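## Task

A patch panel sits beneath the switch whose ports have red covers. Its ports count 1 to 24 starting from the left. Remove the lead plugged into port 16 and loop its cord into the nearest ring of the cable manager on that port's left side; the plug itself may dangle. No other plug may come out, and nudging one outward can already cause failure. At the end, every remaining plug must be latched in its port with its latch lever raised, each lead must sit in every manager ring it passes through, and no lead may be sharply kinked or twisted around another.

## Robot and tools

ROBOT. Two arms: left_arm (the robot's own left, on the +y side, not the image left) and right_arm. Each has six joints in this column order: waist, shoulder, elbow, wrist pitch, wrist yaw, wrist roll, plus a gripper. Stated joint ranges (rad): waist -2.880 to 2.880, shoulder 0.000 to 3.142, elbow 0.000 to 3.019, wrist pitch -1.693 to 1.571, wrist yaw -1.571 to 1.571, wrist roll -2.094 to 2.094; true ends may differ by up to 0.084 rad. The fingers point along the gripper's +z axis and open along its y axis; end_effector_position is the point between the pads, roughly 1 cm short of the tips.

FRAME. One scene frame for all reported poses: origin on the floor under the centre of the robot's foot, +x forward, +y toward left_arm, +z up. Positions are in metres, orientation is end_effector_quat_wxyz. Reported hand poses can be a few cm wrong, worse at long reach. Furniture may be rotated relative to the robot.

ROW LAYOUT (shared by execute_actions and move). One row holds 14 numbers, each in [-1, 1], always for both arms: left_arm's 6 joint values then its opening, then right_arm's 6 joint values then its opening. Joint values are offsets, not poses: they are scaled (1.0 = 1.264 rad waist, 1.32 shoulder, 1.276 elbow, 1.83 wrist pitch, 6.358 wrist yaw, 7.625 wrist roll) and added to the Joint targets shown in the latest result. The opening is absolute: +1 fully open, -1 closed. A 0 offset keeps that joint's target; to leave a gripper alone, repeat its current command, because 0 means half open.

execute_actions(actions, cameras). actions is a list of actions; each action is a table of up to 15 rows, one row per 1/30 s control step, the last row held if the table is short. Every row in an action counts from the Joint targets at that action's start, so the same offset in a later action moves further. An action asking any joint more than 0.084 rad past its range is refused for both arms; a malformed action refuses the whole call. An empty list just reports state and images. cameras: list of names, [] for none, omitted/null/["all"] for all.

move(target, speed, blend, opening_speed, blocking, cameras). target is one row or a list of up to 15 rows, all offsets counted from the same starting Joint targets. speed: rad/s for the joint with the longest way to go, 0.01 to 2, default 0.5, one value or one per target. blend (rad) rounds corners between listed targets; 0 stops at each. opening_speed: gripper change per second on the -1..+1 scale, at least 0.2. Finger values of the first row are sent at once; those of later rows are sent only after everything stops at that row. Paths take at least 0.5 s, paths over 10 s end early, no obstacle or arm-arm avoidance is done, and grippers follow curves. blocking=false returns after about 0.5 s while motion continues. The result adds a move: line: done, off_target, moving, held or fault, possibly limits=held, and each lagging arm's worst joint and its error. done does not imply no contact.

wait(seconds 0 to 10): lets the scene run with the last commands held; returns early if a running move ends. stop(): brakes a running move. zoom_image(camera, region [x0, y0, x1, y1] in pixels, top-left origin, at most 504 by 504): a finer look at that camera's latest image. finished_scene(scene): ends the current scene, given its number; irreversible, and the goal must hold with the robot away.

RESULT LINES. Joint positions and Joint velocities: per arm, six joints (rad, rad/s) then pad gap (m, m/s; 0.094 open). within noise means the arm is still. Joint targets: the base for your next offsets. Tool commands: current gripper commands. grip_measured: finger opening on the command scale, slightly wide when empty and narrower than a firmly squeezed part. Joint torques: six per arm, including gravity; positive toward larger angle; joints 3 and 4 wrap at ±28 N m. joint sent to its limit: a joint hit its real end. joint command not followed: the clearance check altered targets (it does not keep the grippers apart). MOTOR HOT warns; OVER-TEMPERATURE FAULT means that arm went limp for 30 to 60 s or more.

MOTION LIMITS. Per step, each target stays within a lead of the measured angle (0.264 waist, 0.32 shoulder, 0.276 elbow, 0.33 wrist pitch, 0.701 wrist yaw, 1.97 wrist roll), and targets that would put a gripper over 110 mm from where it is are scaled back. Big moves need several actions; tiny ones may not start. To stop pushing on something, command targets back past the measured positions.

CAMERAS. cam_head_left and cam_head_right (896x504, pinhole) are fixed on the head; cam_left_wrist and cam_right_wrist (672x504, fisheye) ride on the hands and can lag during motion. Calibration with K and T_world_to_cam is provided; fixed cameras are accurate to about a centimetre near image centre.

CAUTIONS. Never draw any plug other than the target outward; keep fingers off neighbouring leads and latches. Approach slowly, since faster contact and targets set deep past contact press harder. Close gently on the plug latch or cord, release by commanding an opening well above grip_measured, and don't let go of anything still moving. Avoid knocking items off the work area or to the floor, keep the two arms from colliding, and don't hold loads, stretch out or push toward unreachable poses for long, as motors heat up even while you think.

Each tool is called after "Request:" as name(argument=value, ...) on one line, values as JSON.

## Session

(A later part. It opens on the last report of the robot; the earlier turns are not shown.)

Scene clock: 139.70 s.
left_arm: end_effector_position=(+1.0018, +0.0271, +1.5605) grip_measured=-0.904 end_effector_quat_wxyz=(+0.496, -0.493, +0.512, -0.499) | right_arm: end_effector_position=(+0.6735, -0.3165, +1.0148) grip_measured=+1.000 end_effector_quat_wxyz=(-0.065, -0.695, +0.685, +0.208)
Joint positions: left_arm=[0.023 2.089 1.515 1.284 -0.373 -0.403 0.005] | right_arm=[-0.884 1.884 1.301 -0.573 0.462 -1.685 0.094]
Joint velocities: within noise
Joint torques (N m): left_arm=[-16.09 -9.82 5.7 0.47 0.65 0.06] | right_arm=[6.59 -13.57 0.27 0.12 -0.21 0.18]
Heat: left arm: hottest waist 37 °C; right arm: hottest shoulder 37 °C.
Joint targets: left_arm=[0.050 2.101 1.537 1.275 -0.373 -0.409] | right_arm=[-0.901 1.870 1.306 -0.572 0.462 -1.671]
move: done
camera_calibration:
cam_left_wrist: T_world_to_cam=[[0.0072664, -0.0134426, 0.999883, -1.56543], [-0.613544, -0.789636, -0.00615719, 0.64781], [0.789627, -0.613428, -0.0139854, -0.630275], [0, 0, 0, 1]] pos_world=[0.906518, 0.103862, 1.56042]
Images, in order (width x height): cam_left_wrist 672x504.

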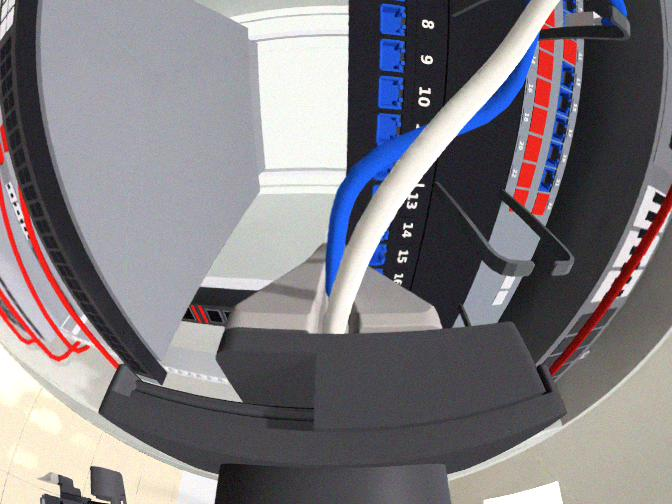

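Request:
move(target=[-0.087,-0.0326,-0.098,0.0803,-0.0064,0.0064,-1,0,0,0,0,0,0,1], speed=0.1, cameras=["cam_left_wrist","cam_head_right"])

Request:
zoom_image(camera="cam_left_wrist", region=[260, 160, 430, 330])

Request:
zoom_image(camera="cam_head_right", region=[300, 40, 520, 200])

Scene clock: 143.33 s.
left_arm: end_effector_position=(+0.9593, +0.0253, +1.5766) grip_measured=-0.904 end_effector_quat_wxyz=(+0.500, -0.499, +0.503, -0.498) | right_arm: end_effector_position=(+0.6735, -0.3165, +1.0148) grip_measured=+1.000 end_effector_quat_wxyz=(-0.065, -0.695, +0.685, +0.208)
Joint positions: left_arm=[-0.026 2.076 1.415 1.408 -0.412 -0.369 0.005] | right_arm=[-0.884 1.884 1.301 -0.573 0.462 -1.685 0.094]
Joint velocities: within noise
Joint torques (N m): left_arm=[-20.31 -11.52 3.56 1.21 0.58 0.23] | right_arm=[6.59 -13.8 0.28 0.12 -0.18 0.17]
Heat: left arm: hottest waist 37 °C; right arm: hottest shoulder 37 °C.
Joint targets: left_arm=[-0.060 2.058 1.412 1.423 -0.413 -0.361] | right_arm=[-0.901 1.870 1.306 -0.572 0.462 -1.671]
move: done
camera_calibration:
cam_left_wrist: T_world_to_cam=[[0.00145994, -0.00316836, 0.999994, -1.57603], [-0.596728, -0.802442, -0.00167125, 0.597566], [0.802442, -0.596722, -0.00306217, -0.627514], [0, 0, 0, 1]] pos_world=[0.862429, 0.100068, 1.5751]
Images, in order (width x height): cam_head_right 896x504, cam_left_wrist 672x504.

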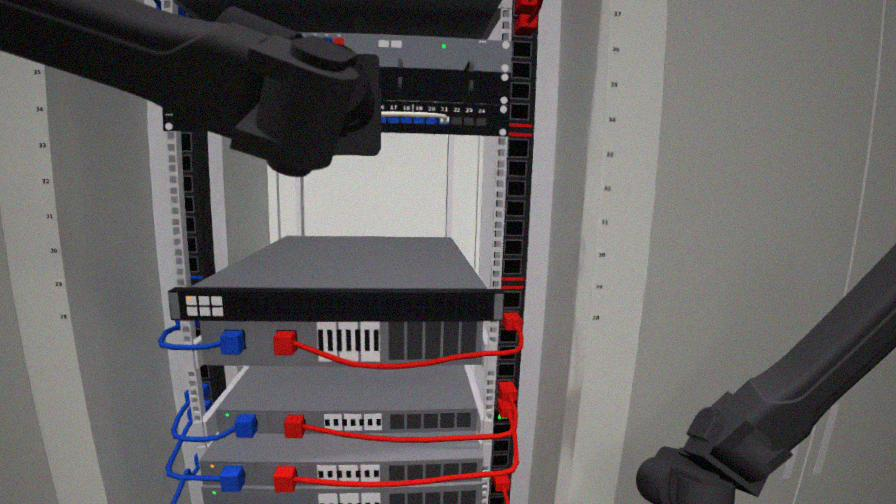

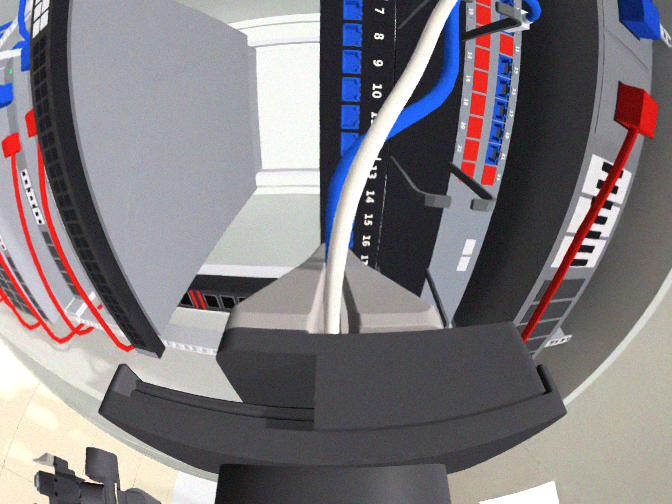

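Scaled by 2.965 from the camera's 672x504 image, which has a finer 960x720 frame.

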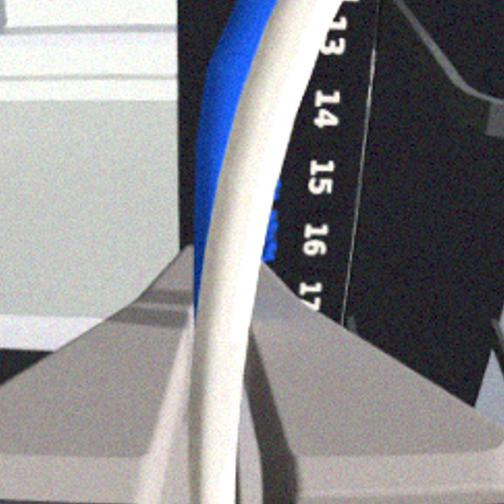

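Scaled by 2.291 from the camera's 896x504 image, which has a finer 1280x720 frame.

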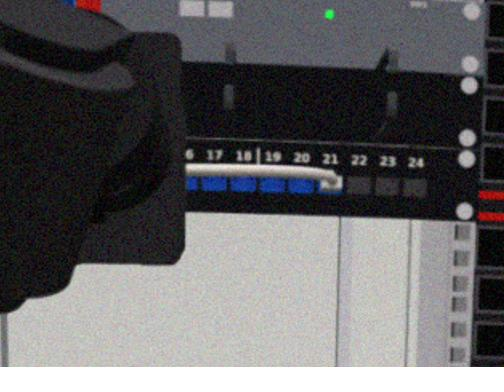

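Request:
move(target=[-0.0253,-0.0348,-0.1058,0.0055,0.0017,-0.0037,-1,0,0,0,0,0,0,1], speed=0.1, cameras=["cam_left_wrist","cam_head_right","cam_head_left"])

Request:
zoom_image(camera="cam_left_wrist", region=[260, 130, 430, 300])

Request:
zoom_image(camera="cam_head_right", region=[300, 40, 520, 200])

Scene clock: 146.97 s.
left_arm: end_effector_position=(+0.9296, +0.0225, +1.5856) grip_measured=-0.904 end_effector_quat_wxyz=(+0.486, -0.478, +0.516, -0.518) | right_arm: end_effector_position=(+0.6735, -0.3165, +1.0148) grip_measured=+1.000 end_effector_quat_wxyz=(-0.065, -0.695, +0.685, +0.208)
Joint positions: left_arm=[-0.051 2.029 1.309 1.411 -0.393 -0.375 0.005] | right_arm=[-0.884 1.884 1.301 -0.573 0.462 -1.685 0.094]
Joint velocities: within noise
Joint torques (N m): left_arm=[-20.19 -10.75 1.14 1.48 0.24 0.03] | right_arm=[7.3 -13.92 0.28 0.1 -0.23 0.18]
Heat: left arm: hottest waist 37 °C; right arm: hottest shoulder 37 °C.
Joint targets: left_arm=[-0.092 2.013 1.277 1.432 -0.402 -0.389] | right_arm=[-0.901 1.870 1.306 -0.572 0.462 -1.671]
move: off_target (left_arm); left_arm: the waist is farthest, 0.041 rad from its target
camera_calibration:
cam_left_wrist: T_world_to_cam=[[-0.0114278, -0.00378601, 0.999928, -1.57291], [-0.649543, -0.760255, -0.0103019, 0.639484], [0.760239, -0.649613, 0.00622885, -0.579693], [0, 0, 0, 1]] pos_world=[0.838102, 0.10364, 1.583]
Images, in order (width x height): cam_head_left 896x504, cam_head_right 896x504, cam_left_wrist 672x504.

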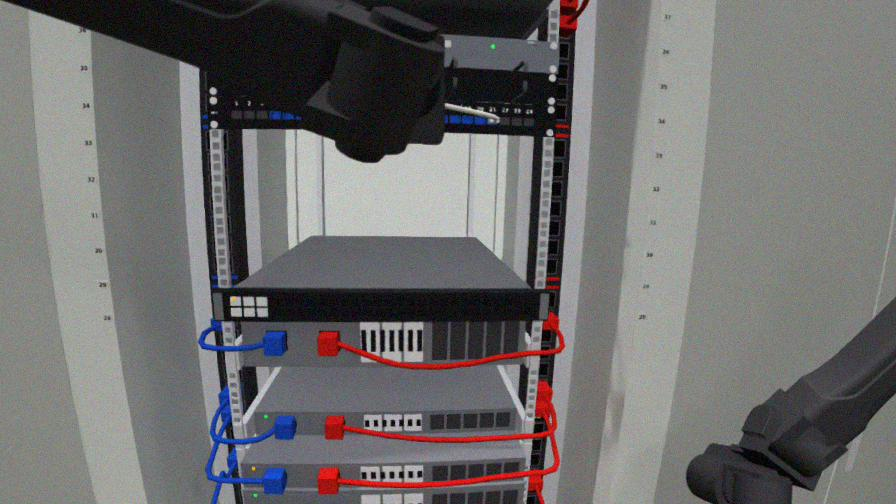

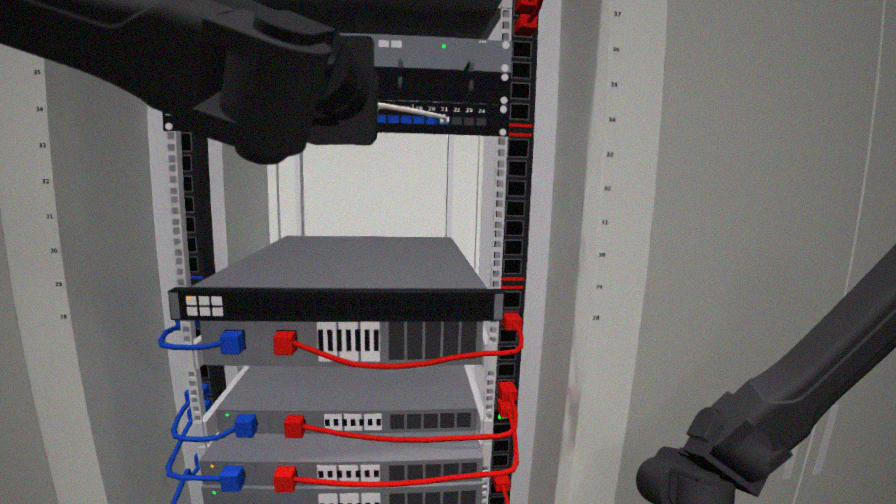

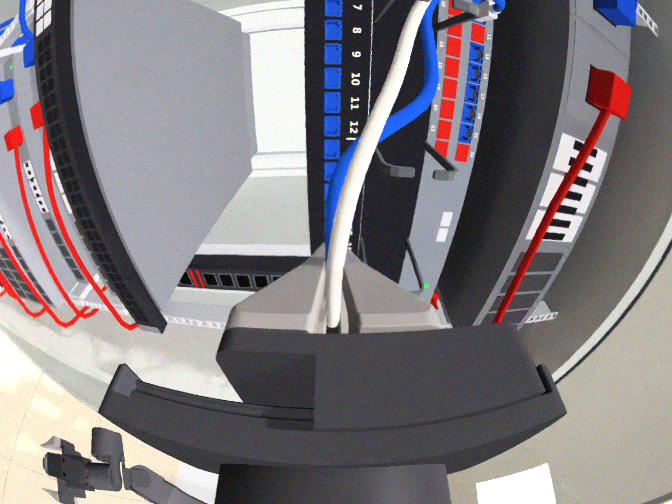

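Scaled by 2.965 from the camera's 672x504 image, which has a finer 960x720 frame.

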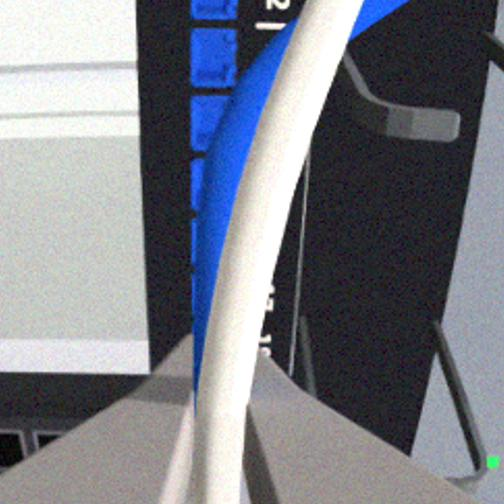

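Scaled by 2.291 from the camera's 896x504 image, which has a finer 1280x720 frame.

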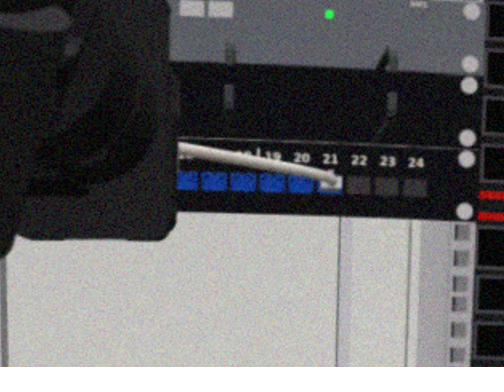

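Request:
move(target=[0.04,0.0348,0.1058,-0.0055,-0.0017,0.0037,-1,0,0,0,0,0,0,1], speed=0.15, cameras=[])

Request:
move(target=[0,0,0,0,0,0,-0.5,0,0,0,0,0,0,1], opening_speed=0.4, cameras=["cam_left_wrist","cam_head_right","cam_head_left"])

Request:
zoom_image(camera="cam_left_wrist", region=[260, 160, 430, 330])

Request:
zoom_image(camera="cam_head_right", region=[300, 40, 520, 200])

Scene clock: 148.83 s.
left_arm: end_effector_position=(+0.9478, +0.0242, +1.5914) grip_measured=-0.904 end_effector_quat_wxyz=(+0.494, -0.494, +0.502, -0.509) | right_arm: end_effector_position=(+0.6735, -0.3165, +1.0148) grip_measured=+1.000 end_effector_quat_wxyz=(-0.065, -0.695, +0.685, +0.208)
Joint positions: left_arm=[-0.051 2.054 1.381 1.411 -0.413 -0.37 0.005] | right_arm=[-0.884 1.884 1.301 -0.573 0.462 -1.685 0.094]
Joint velocities: within noise
Joint torques (N m): left_arm=[-16.62 -9.29 6.41 1.07 0.65 0.22] | right_arm=[6.65 -13.92 0.24 0.06 -0.21 0.17]
Heat: left arm: hottest waist 37 °C; right arm: hottest shoulder 37 °C.
Joint targets: left_arm=[-0.042 2.059 1.412 1.422 -0.413 -0.360] | right_arm=[-0.901 1.870 1.306 -0.572 0.462 -1.671]
move: done
No camera images: "cameras" was empty.

Scene clock: 150.30 s.
left_arm: end_effector_position=(+0.9492, +0.0248, +1.5923) grip_measured=-0.502 end_effector_quat_wxyz=(+0.496, -0.495, +0.501, -0.508) | right_arm: end_effector_position=(+0.6735, -0.3165, +1.0148) grip_measured=+1.000 end_effector_quat_wxyz=(-0.065, -0.695, +0.685, +0.208)
Joint positions: left_arm=[-0.051 2.055 1.386 1.411 -0.413 -0.368 0.023] | right_arm=[-0.884 1.884 1.301 -0.573 0.462 -1.685 0.094]
Joint velocities: within noise
Joint torques (N m): left_arm=[-16.62 -9.41 6.04 1.09 0.65 0.21] | right_arm=[6.42 -13.98 0.2 0.06 -0.19 0.17]
Heat: left arm: hottest waist 37 °C; right arm: hottest shoulder 37 °C.
Joint targets: left_arm=[-0.042 2.058 1.412 1.422 -0.413 -0.360] | right_arm=[-0.901 1.870 1.306 -0.572 0.462 -1.671]
move: done
camera_calibration:
cam_left_wrist: T_world_to_cam=[[-0.0097827, 0.00908655, 0.999911, -1.58121], [-0.610396, -0.792096, 0.00122621, 0.599191], [0.792036, -0.61033, 0.0132952, -0.63553], [0, 0, 0, 1]] pos_world=[0.853638, 0.101101, 1.58879]
Images, in order (width x height): cam_head_left 896x504, cam_head_right 896x504, cam_left_wrist 672x504.

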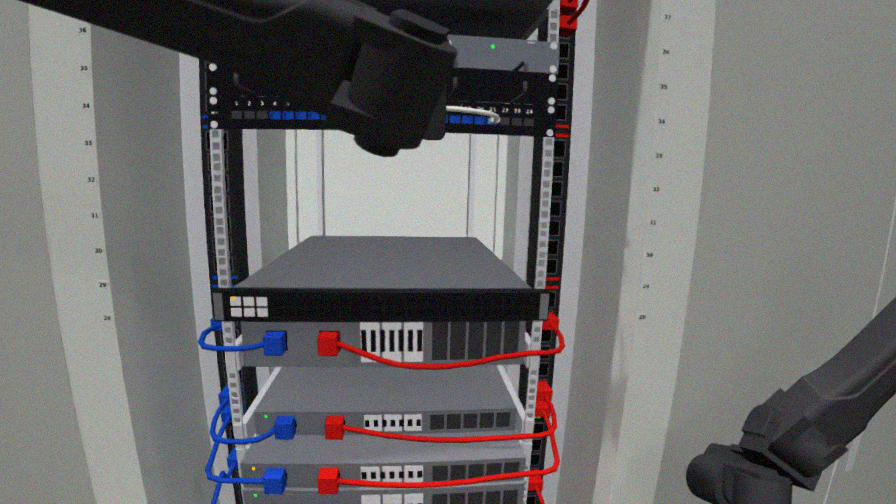

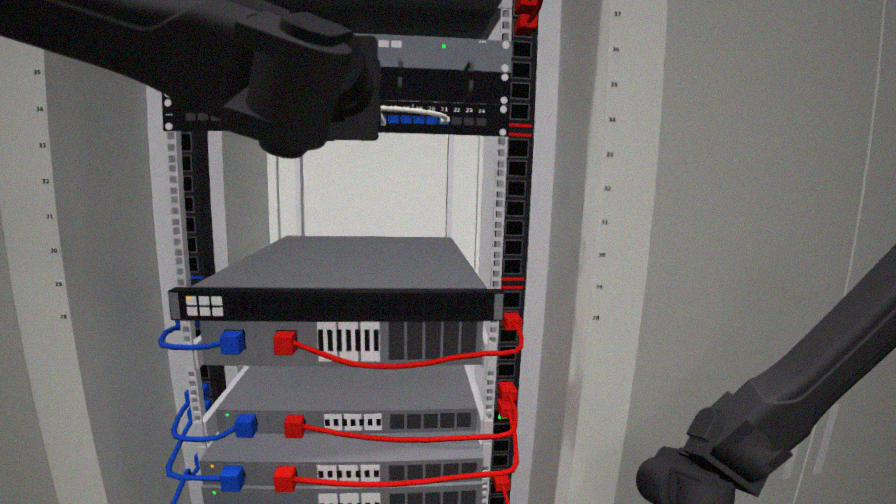

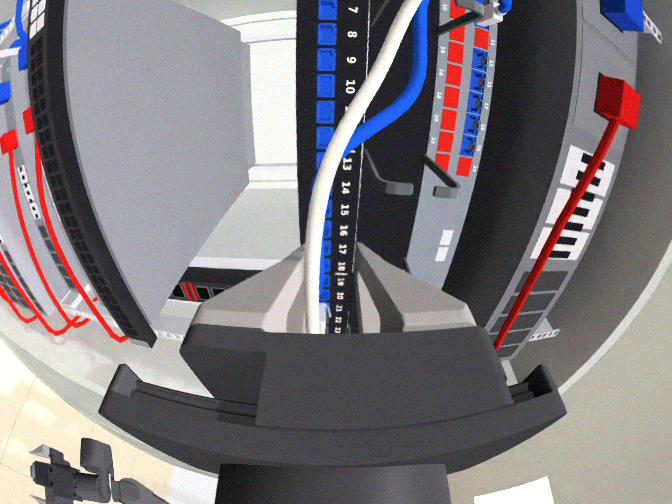

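Scaled by 2.965 from the camera's 672x504 image, which has a finer 960x720 frame.

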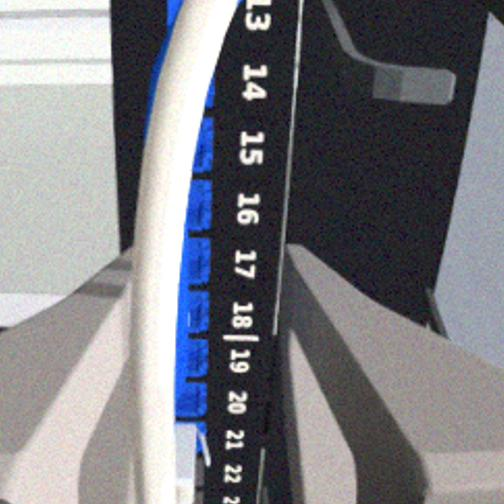

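Scaled by 2.291 from the camera's 896x504 image, which has a finer 1280x720 frame.

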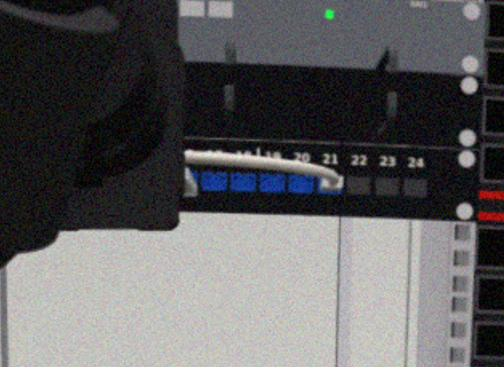

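Request:
move(target=[[0,0,0,0,0,0,-0.2,0,0,0,0,0,0,1],[-0.0538,-0.0856,-0.2132,-0.012,0.0107,-0.0079,-0.2,0,0,0,0,0,0,1],[0.0538,-0.0818,-0.2053,-0.012,0.0123,-0.0092,-0.2,0,0,0,0,0,0,1]], speed=0.3, cameras=["cam_left_wrist","cam_head_right","cam_head_left"])

Request:
zoom_image(camera="cam_left_wrist", region=[260, 60, 460, 260])

Request:
zoom_image(camera="cam_head_right", region=[300, 40, 520, 200])

Scene clock: 155.80 s.
left_arm: end_effector_position=(+0.9028, +0.0455, +1.5344) grip_measured=-0.202 end_effector_quat_wxyz=(+0.466, -0.459, +0.549, -0.520) | right_arm: end_effector_position=(+0.6735, -0.3165, +1.0148) grip_measured=+1.000 end_effector_quat_wxyz=(-0.065, -0.695, +0.685, +0.208)
Joint positions: left_arm=[0.021 1.961 1.14 1.409 -0.336 -0.423 0.037] | right_arm=[-0.884 1.884 1.301 -0.573 0.462 -1.685 0.094]
Joint velocities: within noise
Joint torques (N m): left_arm=[-15.38 -9.82 4.12 0.57 0.71 0.04] | right_arm=[7.18 -13.98 0.18 0.01 -0.21 0.17]
Heat: left arm: hottest waist 38 °C; right arm: hottest shoulder 37 °C.
Joint targets: left_arm=[0.026 1.951 1.150 1.400 -0.335 -0.431] | right_arm=[-0.901 1.870 1.306 -0.572 0.462 -1.671]
move: done
camera_calibration:
cam_left_wrist: T_world_to_cam=[[0.0176479, -0.0355802, 0.999211, -1.54565], [-0.704131, -0.709954, -0.012844, 0.689932], [0.709851, -0.703349, -0.0375823, -0.428897], [0, 0, 0, 1]] pos_world=[0.817533, 0.133161, 1.53717]
Images, in order (width x height): cam_head_left 896x504, cam_head_right 896x504, cam_left_wrist 672x504.

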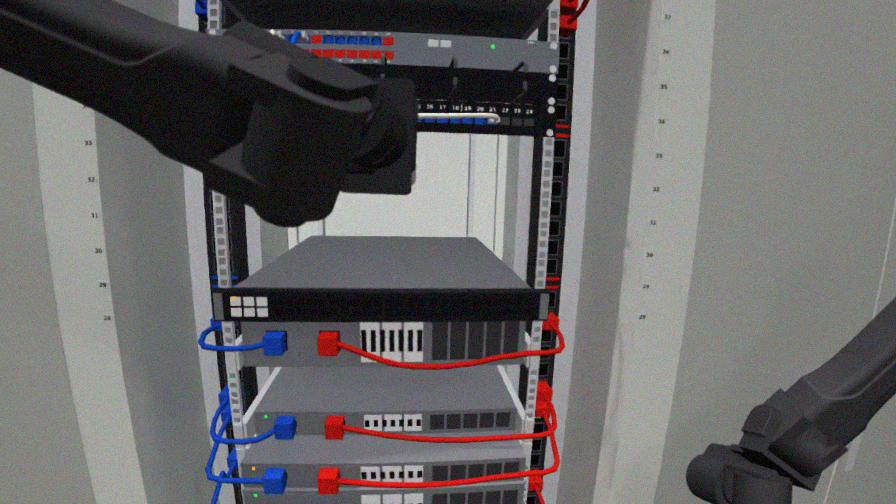

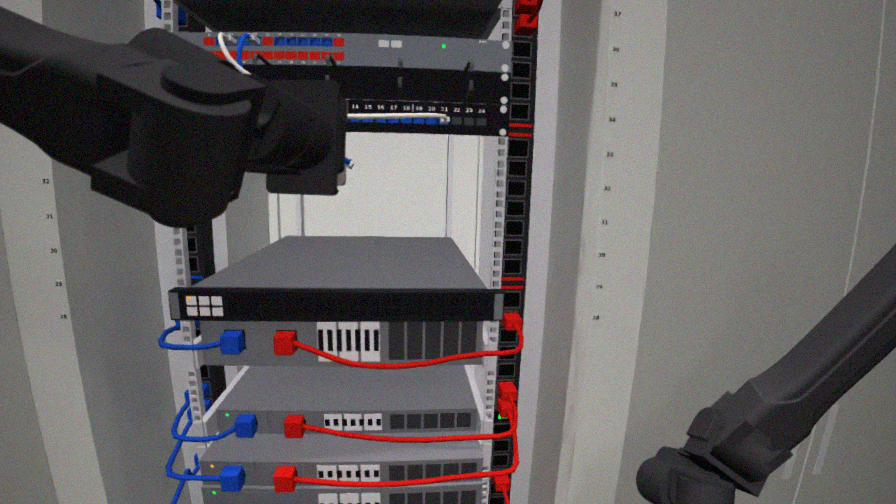

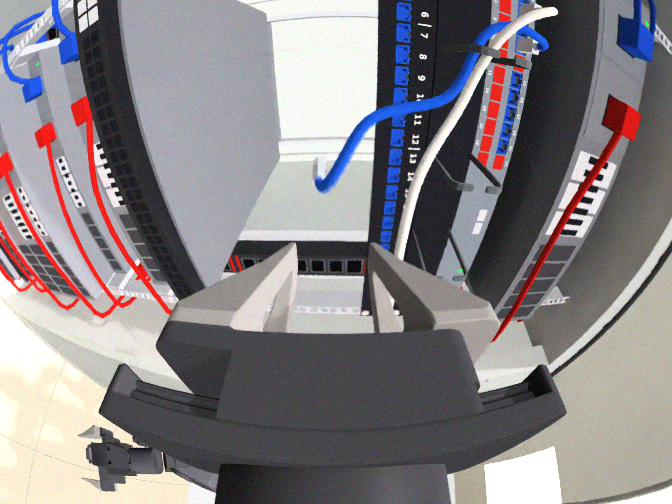

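Scaled by 2.520 from the camera's 672x504 image, which has a finer 960x720 frame.

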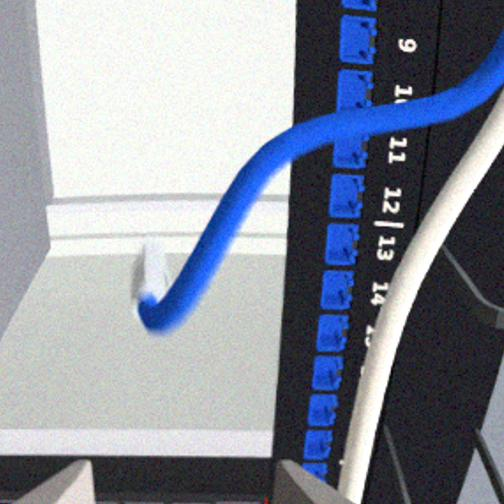

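Scaled by 2.291 from the camera's 896x504 image, which has a finer 1280x720 frame.

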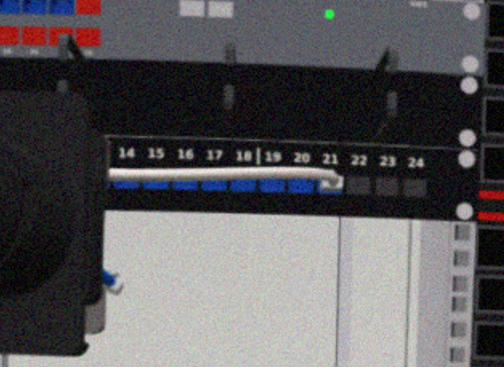

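Request:
move(target=[0.0228,0.0818,0.1764,-0.0118,-0.002,0.001,-0.2,0,0,0,0,0,0,1], speed=0.2, cameras=["cam_left_wrist"])

Request:
zoom_image(camera="cam_left_wrist", region=[240, 150, 420, 330])

Scene clock: 157.87 s.
left_arm: end_effector_position=(+0.9593, +0.0376, +1.5447) grip_measured=-0.202 end_effector_quat_wxyz=(+0.491, -0.487, +0.512, -0.510) | right_arm: end_effector_position=(+0.6735, -0.3165, +1.0148) grip_measured=+1.000 end_effector_quat_wxyz=(-0.065, -0.695, +0.685, +0.208)
Joint positions: left_arm=[0.031 2.046 1.353 1.387 -0.347 -0.423 0.037] | right_arm=[-0.884 1.884 1.301 -0.573 0.462 -1.685 0.094]
Joint velocities: within noise
Joint torques (N m): left_arm=[-15.27 -9.17 5.42 0.54 0.58 0.13] | right_arm=[6.42 -13.86 0.25 0.09 -0.19 0.19]
Heat: left arm: hottest waist 38 °C; right arm: hottest shoulder 37 °C.
Joint targets: left_arm=[0.055 2.058 1.375 1.379 -0.348 -0.423] | right_arm=[-0.901 1.870 1.306 -0.572 0.462 -1.671]
move: done
camera_calibration:
cam_left_wrist: T_world_to_cam=[[-0.00456845, -0.00351879, 0.999983, -1.53831], [-0.629849, -0.776698, -0.00561056, 0.644291], [0.776704, -0.629864, 0.001332, -0.601136], [0, 0, 0, 1]] pos_world=[0.865683, 0.116372, 1.5427]
Images, in order (width x height): cam_left_wrist 672x504.

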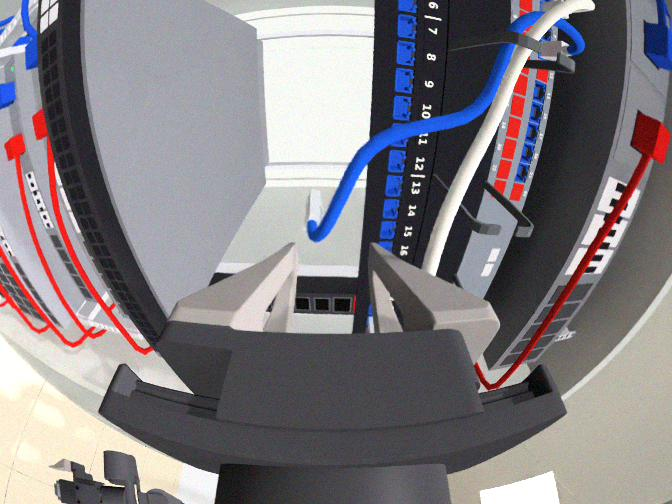

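Scaled by 2.800 from the camera's 672x504 image, which has a finer 960x720 frame.

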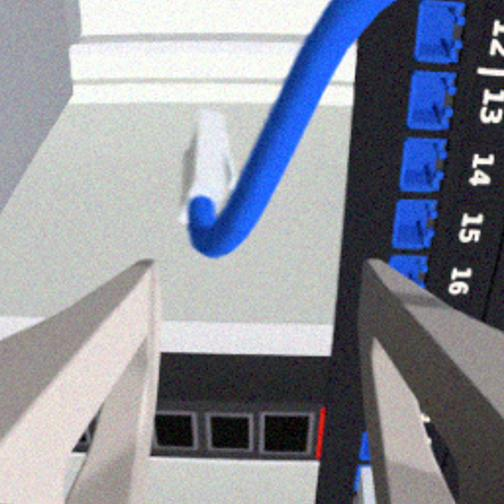

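Request:
move(target=[0.015,0.0553,0.1183,-0.0025,-0.0013,0.0004,-0.2,0,0,0,0,0,0,1], speed=0.15, cameras=["cam_left_wrist"])

Request:
zoom_image(camera="cam_left_wrist", region=[240, 180, 420, 330])

Scene clock: 159.83 s.
left_arm: end_effector_position=(+0.9940, +0.0343, +1.5404) grip_measured=-0.202 end_effector_quat_wxyz=(+0.509, -0.506, +0.487, -0.497) | right_arm: end_effector_position=(+0.6735, -0.3165, +1.0148) grip_measured=+1.000 end_effector_quat_wxyz=(-0.065, -0.695, +0.685, +0.208)
Joint positions: left_arm=[0.049 2.119 1.502 1.382 -0.355 -0.423 0.037] | right_arm=[-0.884 1.884 1.301 -0.573 0.462 -1.685 0.094]
Joint velocities: within noise
Joint torques (N m): left_arm=[-16.21 -10.05 5.65 0.51 0.6 0.17] | right_arm=[6.83 -14.04 0.28 -0.01 -0.23 0.17]
Heat: left arm: hottest waist 38 °C; right arm: hottest shoulder 37 °C.
Joint targets: left_arm=[0.074 2.131 1.526 1.374 -0.356 -0.420] | right_arm=[-0.901 1.870 1.306 -0.572 0.462 -1.671]
move: done
camera_calibration:
cam_left_wrist: T_world_to_cam=[[-0.0144944, 0.0098217, 0.999847, -1.52424], [-0.570803, -0.821087, -0.000209012, 0.598056], [0.820959, -0.570719, 0.0175074, -0.701173], [0, 0, 0, 1]] pos_world=[0.894914, 0.105854, 1.53641]
Images, in order (width x height): cam_left_wrist 672x504.

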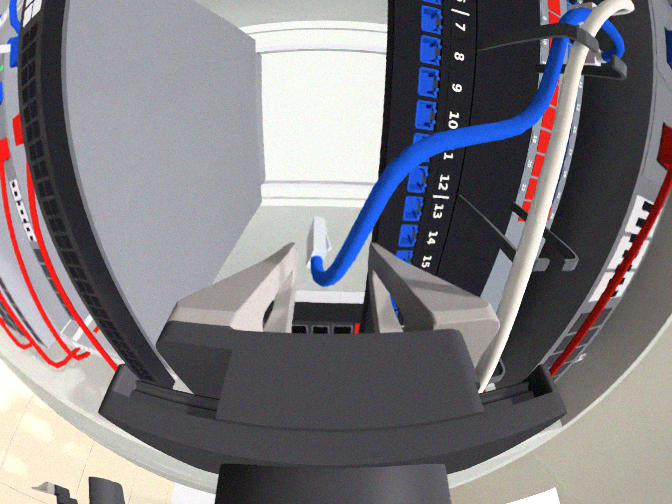

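Scaled by 2.800 from the camera's 672x504 image, which has a finer 960x720 frame.

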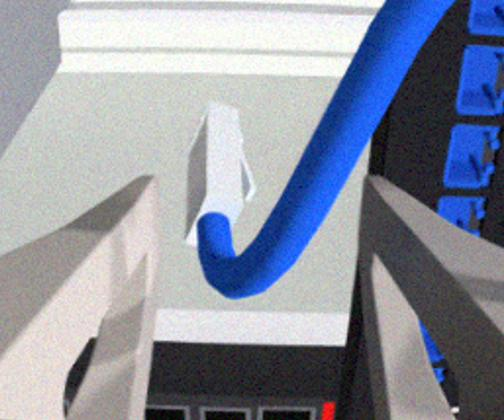

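Request:
move(target=[0.0066,0,0.0141,-0.0202,0,0,-0.2,0,0,0,0,0,0,1], speed=0.1, cameras=["cam_left_wrist"])

Request:
zoom_image(camera="cam_left_wrist", region=[240, 180, 420, 330])

Scene clock: 161.33 s.
left_arm: end_effector_position=(+1.0015, +0.0330, +1.5356) grip_measured=-0.202 end_effector_quat_wxyz=(+0.505, -0.503, +0.497, -0.495) | right_arm: end_effector_position=(+0.6735, -0.3165, +1.0148) grip_measured=+1.000 end_effector_quat_wxyz=(-0.065, -0.695, +0.685, +0.208)
Joint positions: left_arm=[0.057 2.119 1.519 1.346 -0.355 -0.423 0.037] | right_arm=[-0.884 1.884 1.301 -0.573 0.462 -1.685 0.094]
Joint velocities: within noise
Joint torques (N m): left_arm=[-16.32 -10.17 5.83 0.54 0.59 0.16] | right_arm=[7 -14.1 0.28 0.05 -0.23 0.18]
Heat: left arm: hottest waist 38 °C; right arm: hottest shoulder 37 °C.
Joint targets: left_arm=[0.082 2.132 1.544 1.337 -0.356 -0.420] | right_arm=[-0.901 1.870 1.306 -0.572 0.462 -1.671]
move: done
camera_calibration:
cam_left_wrist: T_world_to_cam=[[-0.00185915, -0.00202777, 0.999996, -1.53187], [-0.581528, -0.813521, -0.00273079, 0.615613], [0.813524, -0.581531, 0.000333255, -0.673807], [0, 0, 0, 1]] pos_world=[0.903307, 0.105868, 1.53377]
Images, in order (width x height): cam_left_wrist 672x504.

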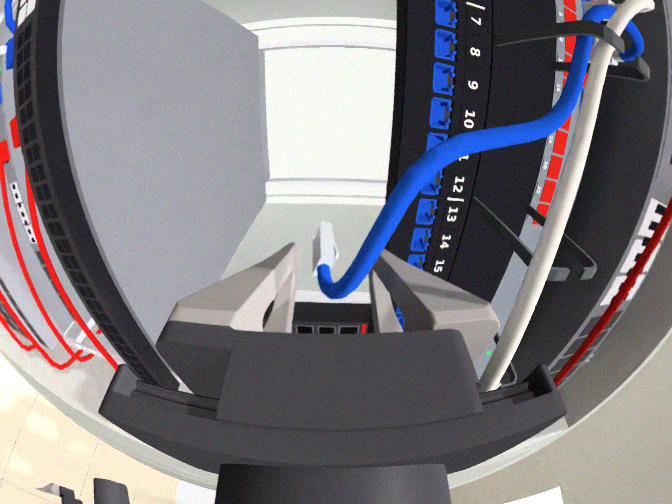

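Scaled by 2.800 from the camera's 672x504 image, which has a finer 960x720 frame.

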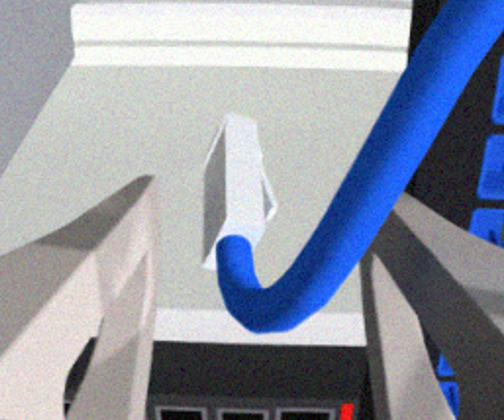

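Request:
move(target=[0,0,0,0,0,0,-0.8,0,0,0,0,0,0,1], opening_speed=0.3, cameras=["cam_left_wrist"])

Request:
zoom_image(camera="cam_left_wrist", region=[280, 200, 380, 300])

Scene clock: 163.77 s.
left_arm: end_effector_position=(+1.0015, +0.0330, +1.5356) grip_measured=-0.797 end_effector_quat_wxyz=(+0.505, -0.503, +0.497, -0.495) | right_arm: end_effector_position=(+0.6735, -0.3165, +1.0148) grip_measured=+1.000 end_effector_quat_wxyz=(-0.065, -0.695, +0.685, +0.208)
Joint positions: left_arm=[0.057 2.119 1.519 1.346 -0.355 -0.423 0.01] | right_arm=[-0.884 1.884 1.301 -0.573 0.462 -1.685 0.094]
Joint velocities: within noise
Joint torques (N m): left_arm=[-16.32 -10.23 5.83 0.51 0.59 0.17] | right_arm=[6.95 -13.8 0.29 0.08 -0.2 0.21]
Heat: left arm: hottest waist 38 °C; right arm: hottest shoulder 37 °C.
Joint targets: left_arm=[0.082 2.131 1.544 1.337 -0.356 -0.420] | right_arm=[-0.901 1.870 1.306 -0.572 0.462 -1.671]
move: done
camera_calibration:
cam_left_wrist: T_world_to_cam=[[-0.00185915, -0.00202777, 0.999996, -1.53187], [-0.581528, -0.813521, -0.00273079, 0.615613], [0.813524, -0.581531, 0.000333255, -0.673807], [0, 0, 0, 1]] pos_world=[0.903307, 0.105868, 1.53377]
Images, in order (width x height): cam_left_wrist 672x504.

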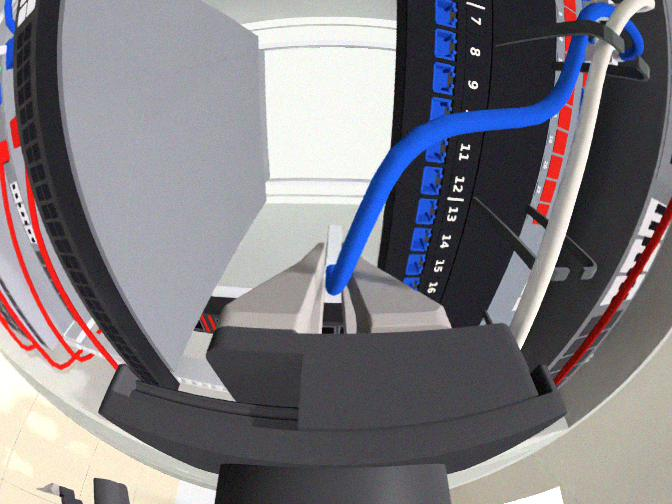

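Scaled by 5.040 from the camera's 672x504 image, which has a finer 960x720 frame.

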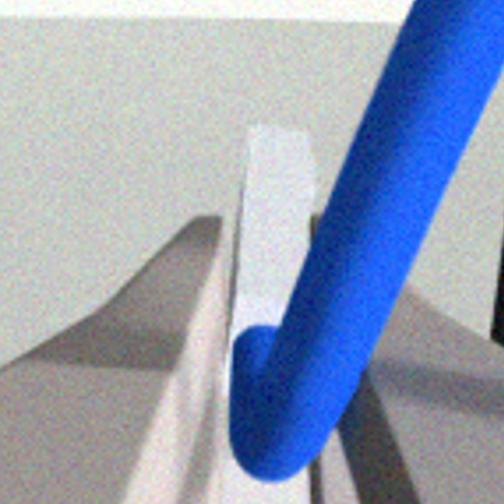

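Request:
move(target=[0,0,0,0,0,0,-0.93,0,0,0,0,0,0,1], opening_speed=0.2, cameras=["cam_left_wrist"])

Request:
zoom_image(camera="cam_left_wrist", region=[280, 200, 380, 300])

Scene clock: 164.93 s.
left_arm: end_effector_position=(+1.0015, +0.0330, +1.5356) grip_measured=-0.866 end_effector_quat_wxyz=(+0.505, -0.503, +0.497, -0.495) | right_arm: end_effector_position=(+0.6735, -0.3165, +1.0148) grip_measured=+1.000 end_effector_quat_wxyz=(-0.065, -0.695, +0.685, +0.208)
Joint positions: left_arm=[0.057 2.119 1.519 1.346 -0.355 -0.423 0.006] | right_arm=[-0.884 1.884 1.301 -0.573 0.462 -1.685 0.094]
Joint velocities: within noise
Joint torques (N m): left_arm=[-16.32 -10.17 5.83 0.51 0.6 0.16] | right_arm=[6.59 -13.74 0.23 -0.01 -0.21 0.17]
Heat: left arm: hottest waist 38 °C; right arm: hottest shoulder 37 °C.
Joint targets: left_arm=[0.082 2.131 1.544 1.337 -0.356 -0.420] | right_arm=[-0.901 1.870 1.306 -0.572 0.462 -1.671]
move: done
camera_calibration:
cam_left_wrist: T_world_to_cam=[[-0.00185915, -0.00202777, 0.999996, -1.53187], [-0.581528, -0.813521, -0.00273079, 0.615613], [0.813524, -0.581531, 0.000333255, -0.673807], [0, 0, 0, 1]] pos_world=[0.903307, 0.105868, 1.53377]
Images, in order (width x height): cam_left_wrist 672x504.

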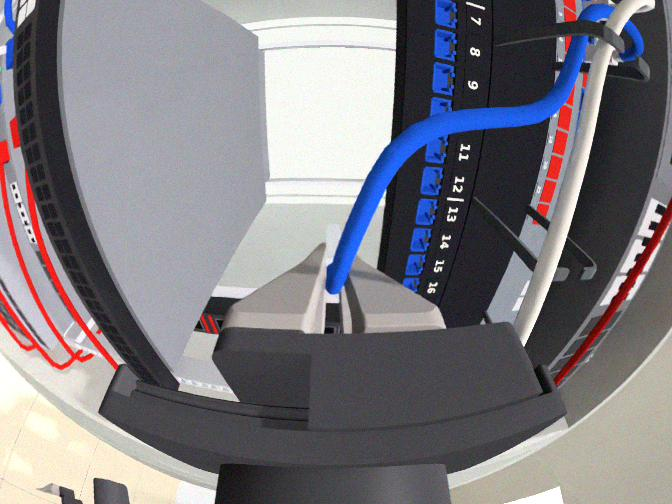

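Scaled by 5.040 from the camera's 672x504 image, which has a finer 960x720 frame.

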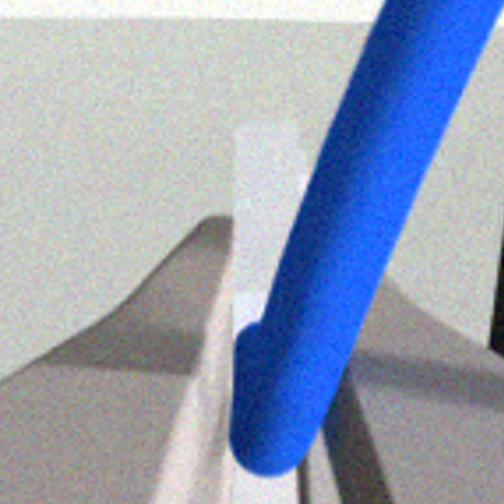

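Request:
move(target=[-0.0815,-0.0432,-0.1254,0.0645,-0.0046,0.0039,-0.93,0,0,0,0,0,0,1], speed=0.12, cameras=["cam_left_wrist","cam_head_right"])

Request:
zoom_image(camera="cam_left_wrist", region=[280, 100, 480, 300])

Request:
zoom_image(camera="cam_head_right", region=[300, 40, 520, 200])

Scene clock: 168.00 s.
left_arm: end_effector_position=(+0.9535, +0.0273, +1.5479) grip_measured=-0.867 end_effector_quat_wxyz=(+0.500, -0.499, +0.502, -0.499) | right_arm: end_effector_position=(+0.6735, -0.3165, +1.0148) grip_measured=+1.000 end_effector_quat_wxyz=(-0.065, -0.695, +0.685, +0.208)
Joint positions: left_arm=[0.011 2.092 1.387 1.443 -0.383 -0.397 0.006] | right_arm=[-0.884 1.884 1.301 -0.573 0.462 -1.685 0.094]
Joint velocities: within noise
Joint torques (N m): left_arm=[-20.13 -11.63 3.4 1.21 0.57 0.2] | right_arm=[6.48 -13.8 0.28 0.13 -0.18 0.15]
Heat: left arm: hottest waist 38 °C; right arm: hottest shoulder 37 °C.
Joint targets: left_arm=[-0.021 2.074 1.384 1.455 -0.385 -0.390] | right_arm=[-0.901 1.870 1.306 -0.572 0.462 -1.671]
move: done
camera_calibration:
cam_left_wrist: T_world_to_cam=[[0.000589148, -0.00170172, 0.999998, -1.54653], [-0.596456, -0.802645, -0.00101448, 0.594373], [0.802646, -0.596455, -0.00148788, -0.624421], [0, 0, 0, 1]] pos_world=[0.856617, 0.102, 1.5462]
Images, in order (width x height): cam_head_right 896x504, cam_left_wrist 672x504.

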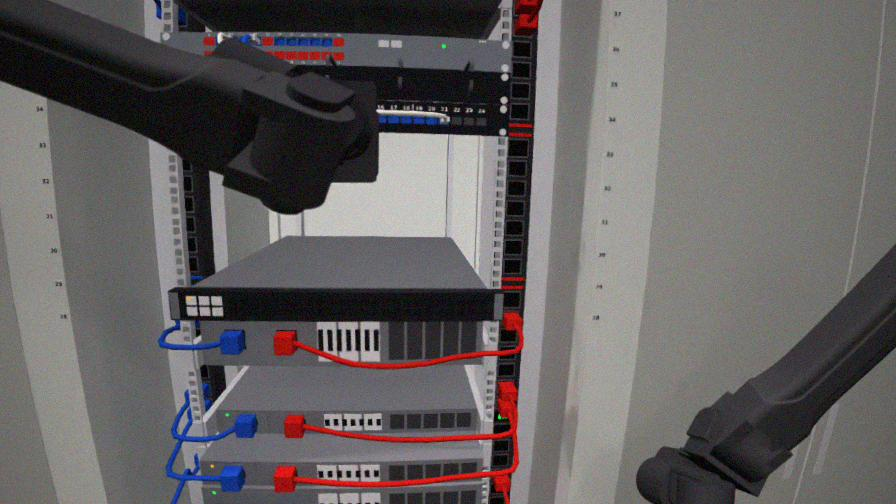

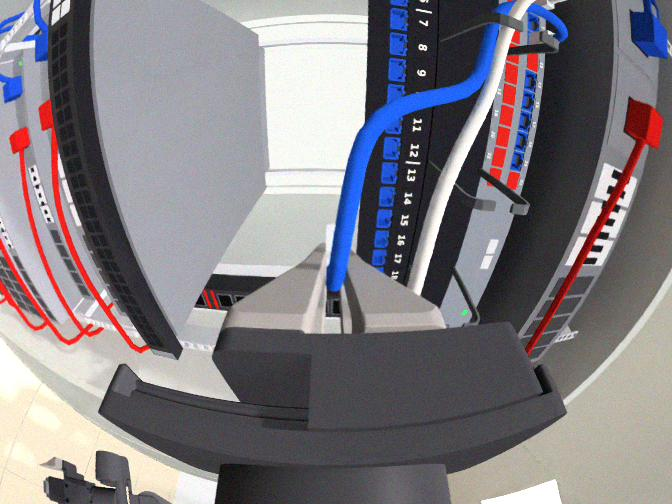

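Scaled by 2.520 from the camera's 672x504 image, which has a finer 960x720 frame.

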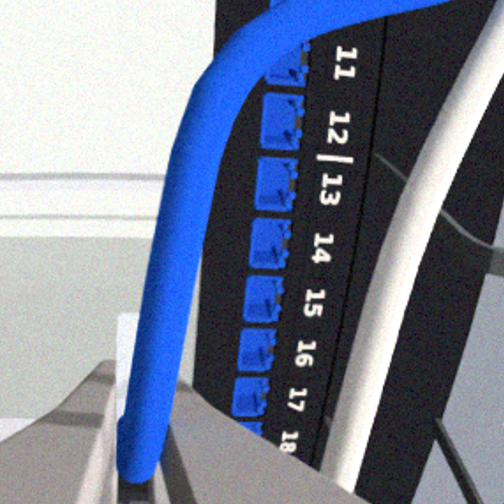

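Scaled by 2.291 from the camera's 896x504 image, which has a finer 1280x720 frame.

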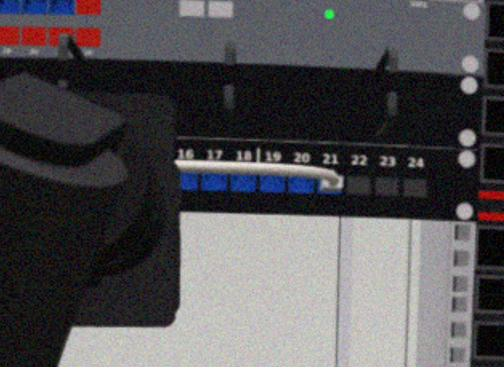

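Request:
move(target=[-0.065,0.0061,0.0455,-0.0178,-0.0077,0.0068,-0.93,0,0,0,0,0,0,1], speed=0.12, cameras=["cam_left_wrist","cam_head_right"])

Request:
zoom_image(camera="cam_left_wrist", region=[280, 60, 500, 300])

Request:
zoom_image(camera="cam_head_right", region=[300, 40, 520, 200])

Scene clock: 169.57 s.
left_arm: end_effector_position=(+0.9447, +0.0110, +1.5944) grip_measured=-0.867 end_effector_quat_wxyz=(+0.497, -0.498, +0.502, -0.503) | right_arm: end_effector_position=(+0.6735, -0.3165, +1.0148) grip_measured=+1.000 end_effector_quat_wxyz=(-0.065, -0.695, +0.685, +0.208)
Joint positions: left_arm=[-0.066 2.092 1.416 1.429 -0.435 -0.348 0.006] | right_arm=[-0.884 1.884 1.301 -0.573 0.462 -1.685 0.094]
Joint velocities: within noise
Joint torques (N m): left_arm=[-20.54 -10.58 6.05 0.42 0.7 0.26] | right_arm=[6.71 -14.21 0.32 0.17 -0.18 0.17]
Heat: left arm: hottest waist 38 °C; right arm: hottest shoulder 37 °C.
Joint targets: left_arm=[-0.103 2.083 1.442 1.423 -0.434 -0.338] | right_arm=[-0.901 1.870 1.306 -0.572 0.462 -1.671]
move: off_target (left_arm); left_arm: the waist is farthest, 0.037 rad from its target
camera_calibration:
cam_left_wrist: T_world_to_cam=[[-0.00225882, 0.00422256, 0.999989, -1.59047], [-0.602393, -0.798197, 0.00200976, 0.576818], [0.798196, -0.602382, 0.00434663, -0.632088], [0, 0, 0, 1]] pos_world=[0.848408, 0.0863718, 1.59204]
Images, in order (width x height): cam_head_right 896x504, cam_left_wrist 672x504.

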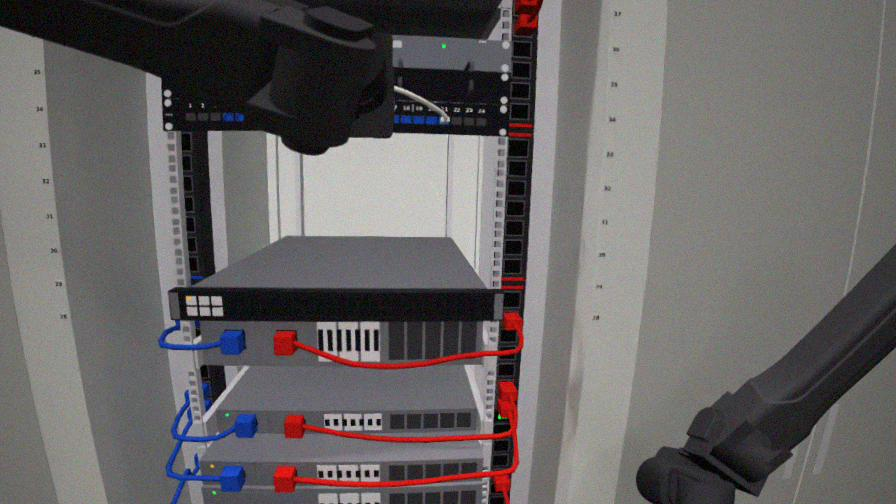

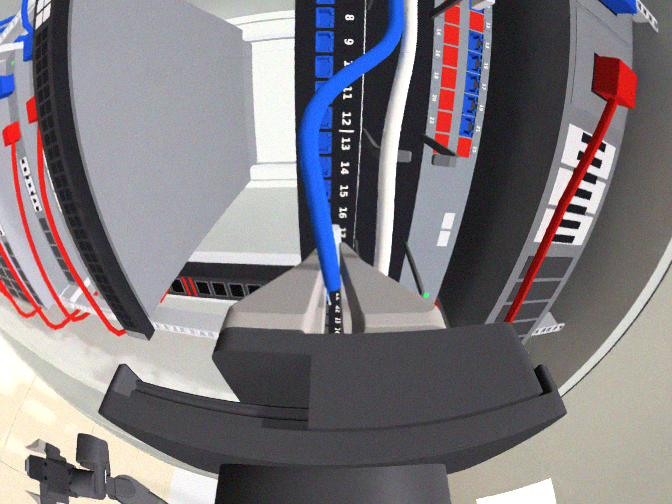

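Scaled by 2.100 from the camera's 672x504 image, which has a finer 960x720 frame.

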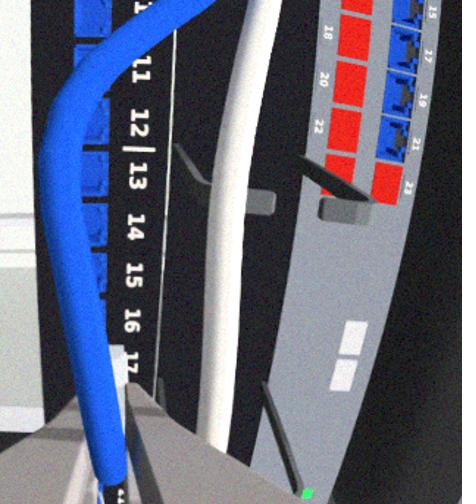

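Scaled by 2.291 from the camera's 896x504 image, which has a finer 1280x720 frame.

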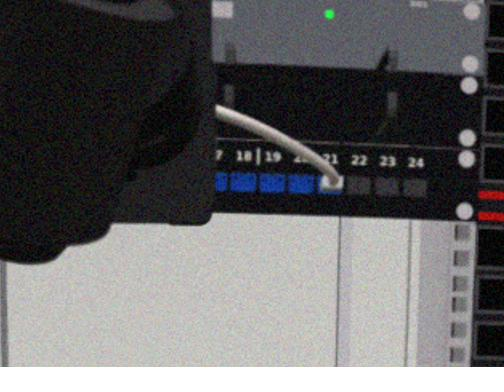

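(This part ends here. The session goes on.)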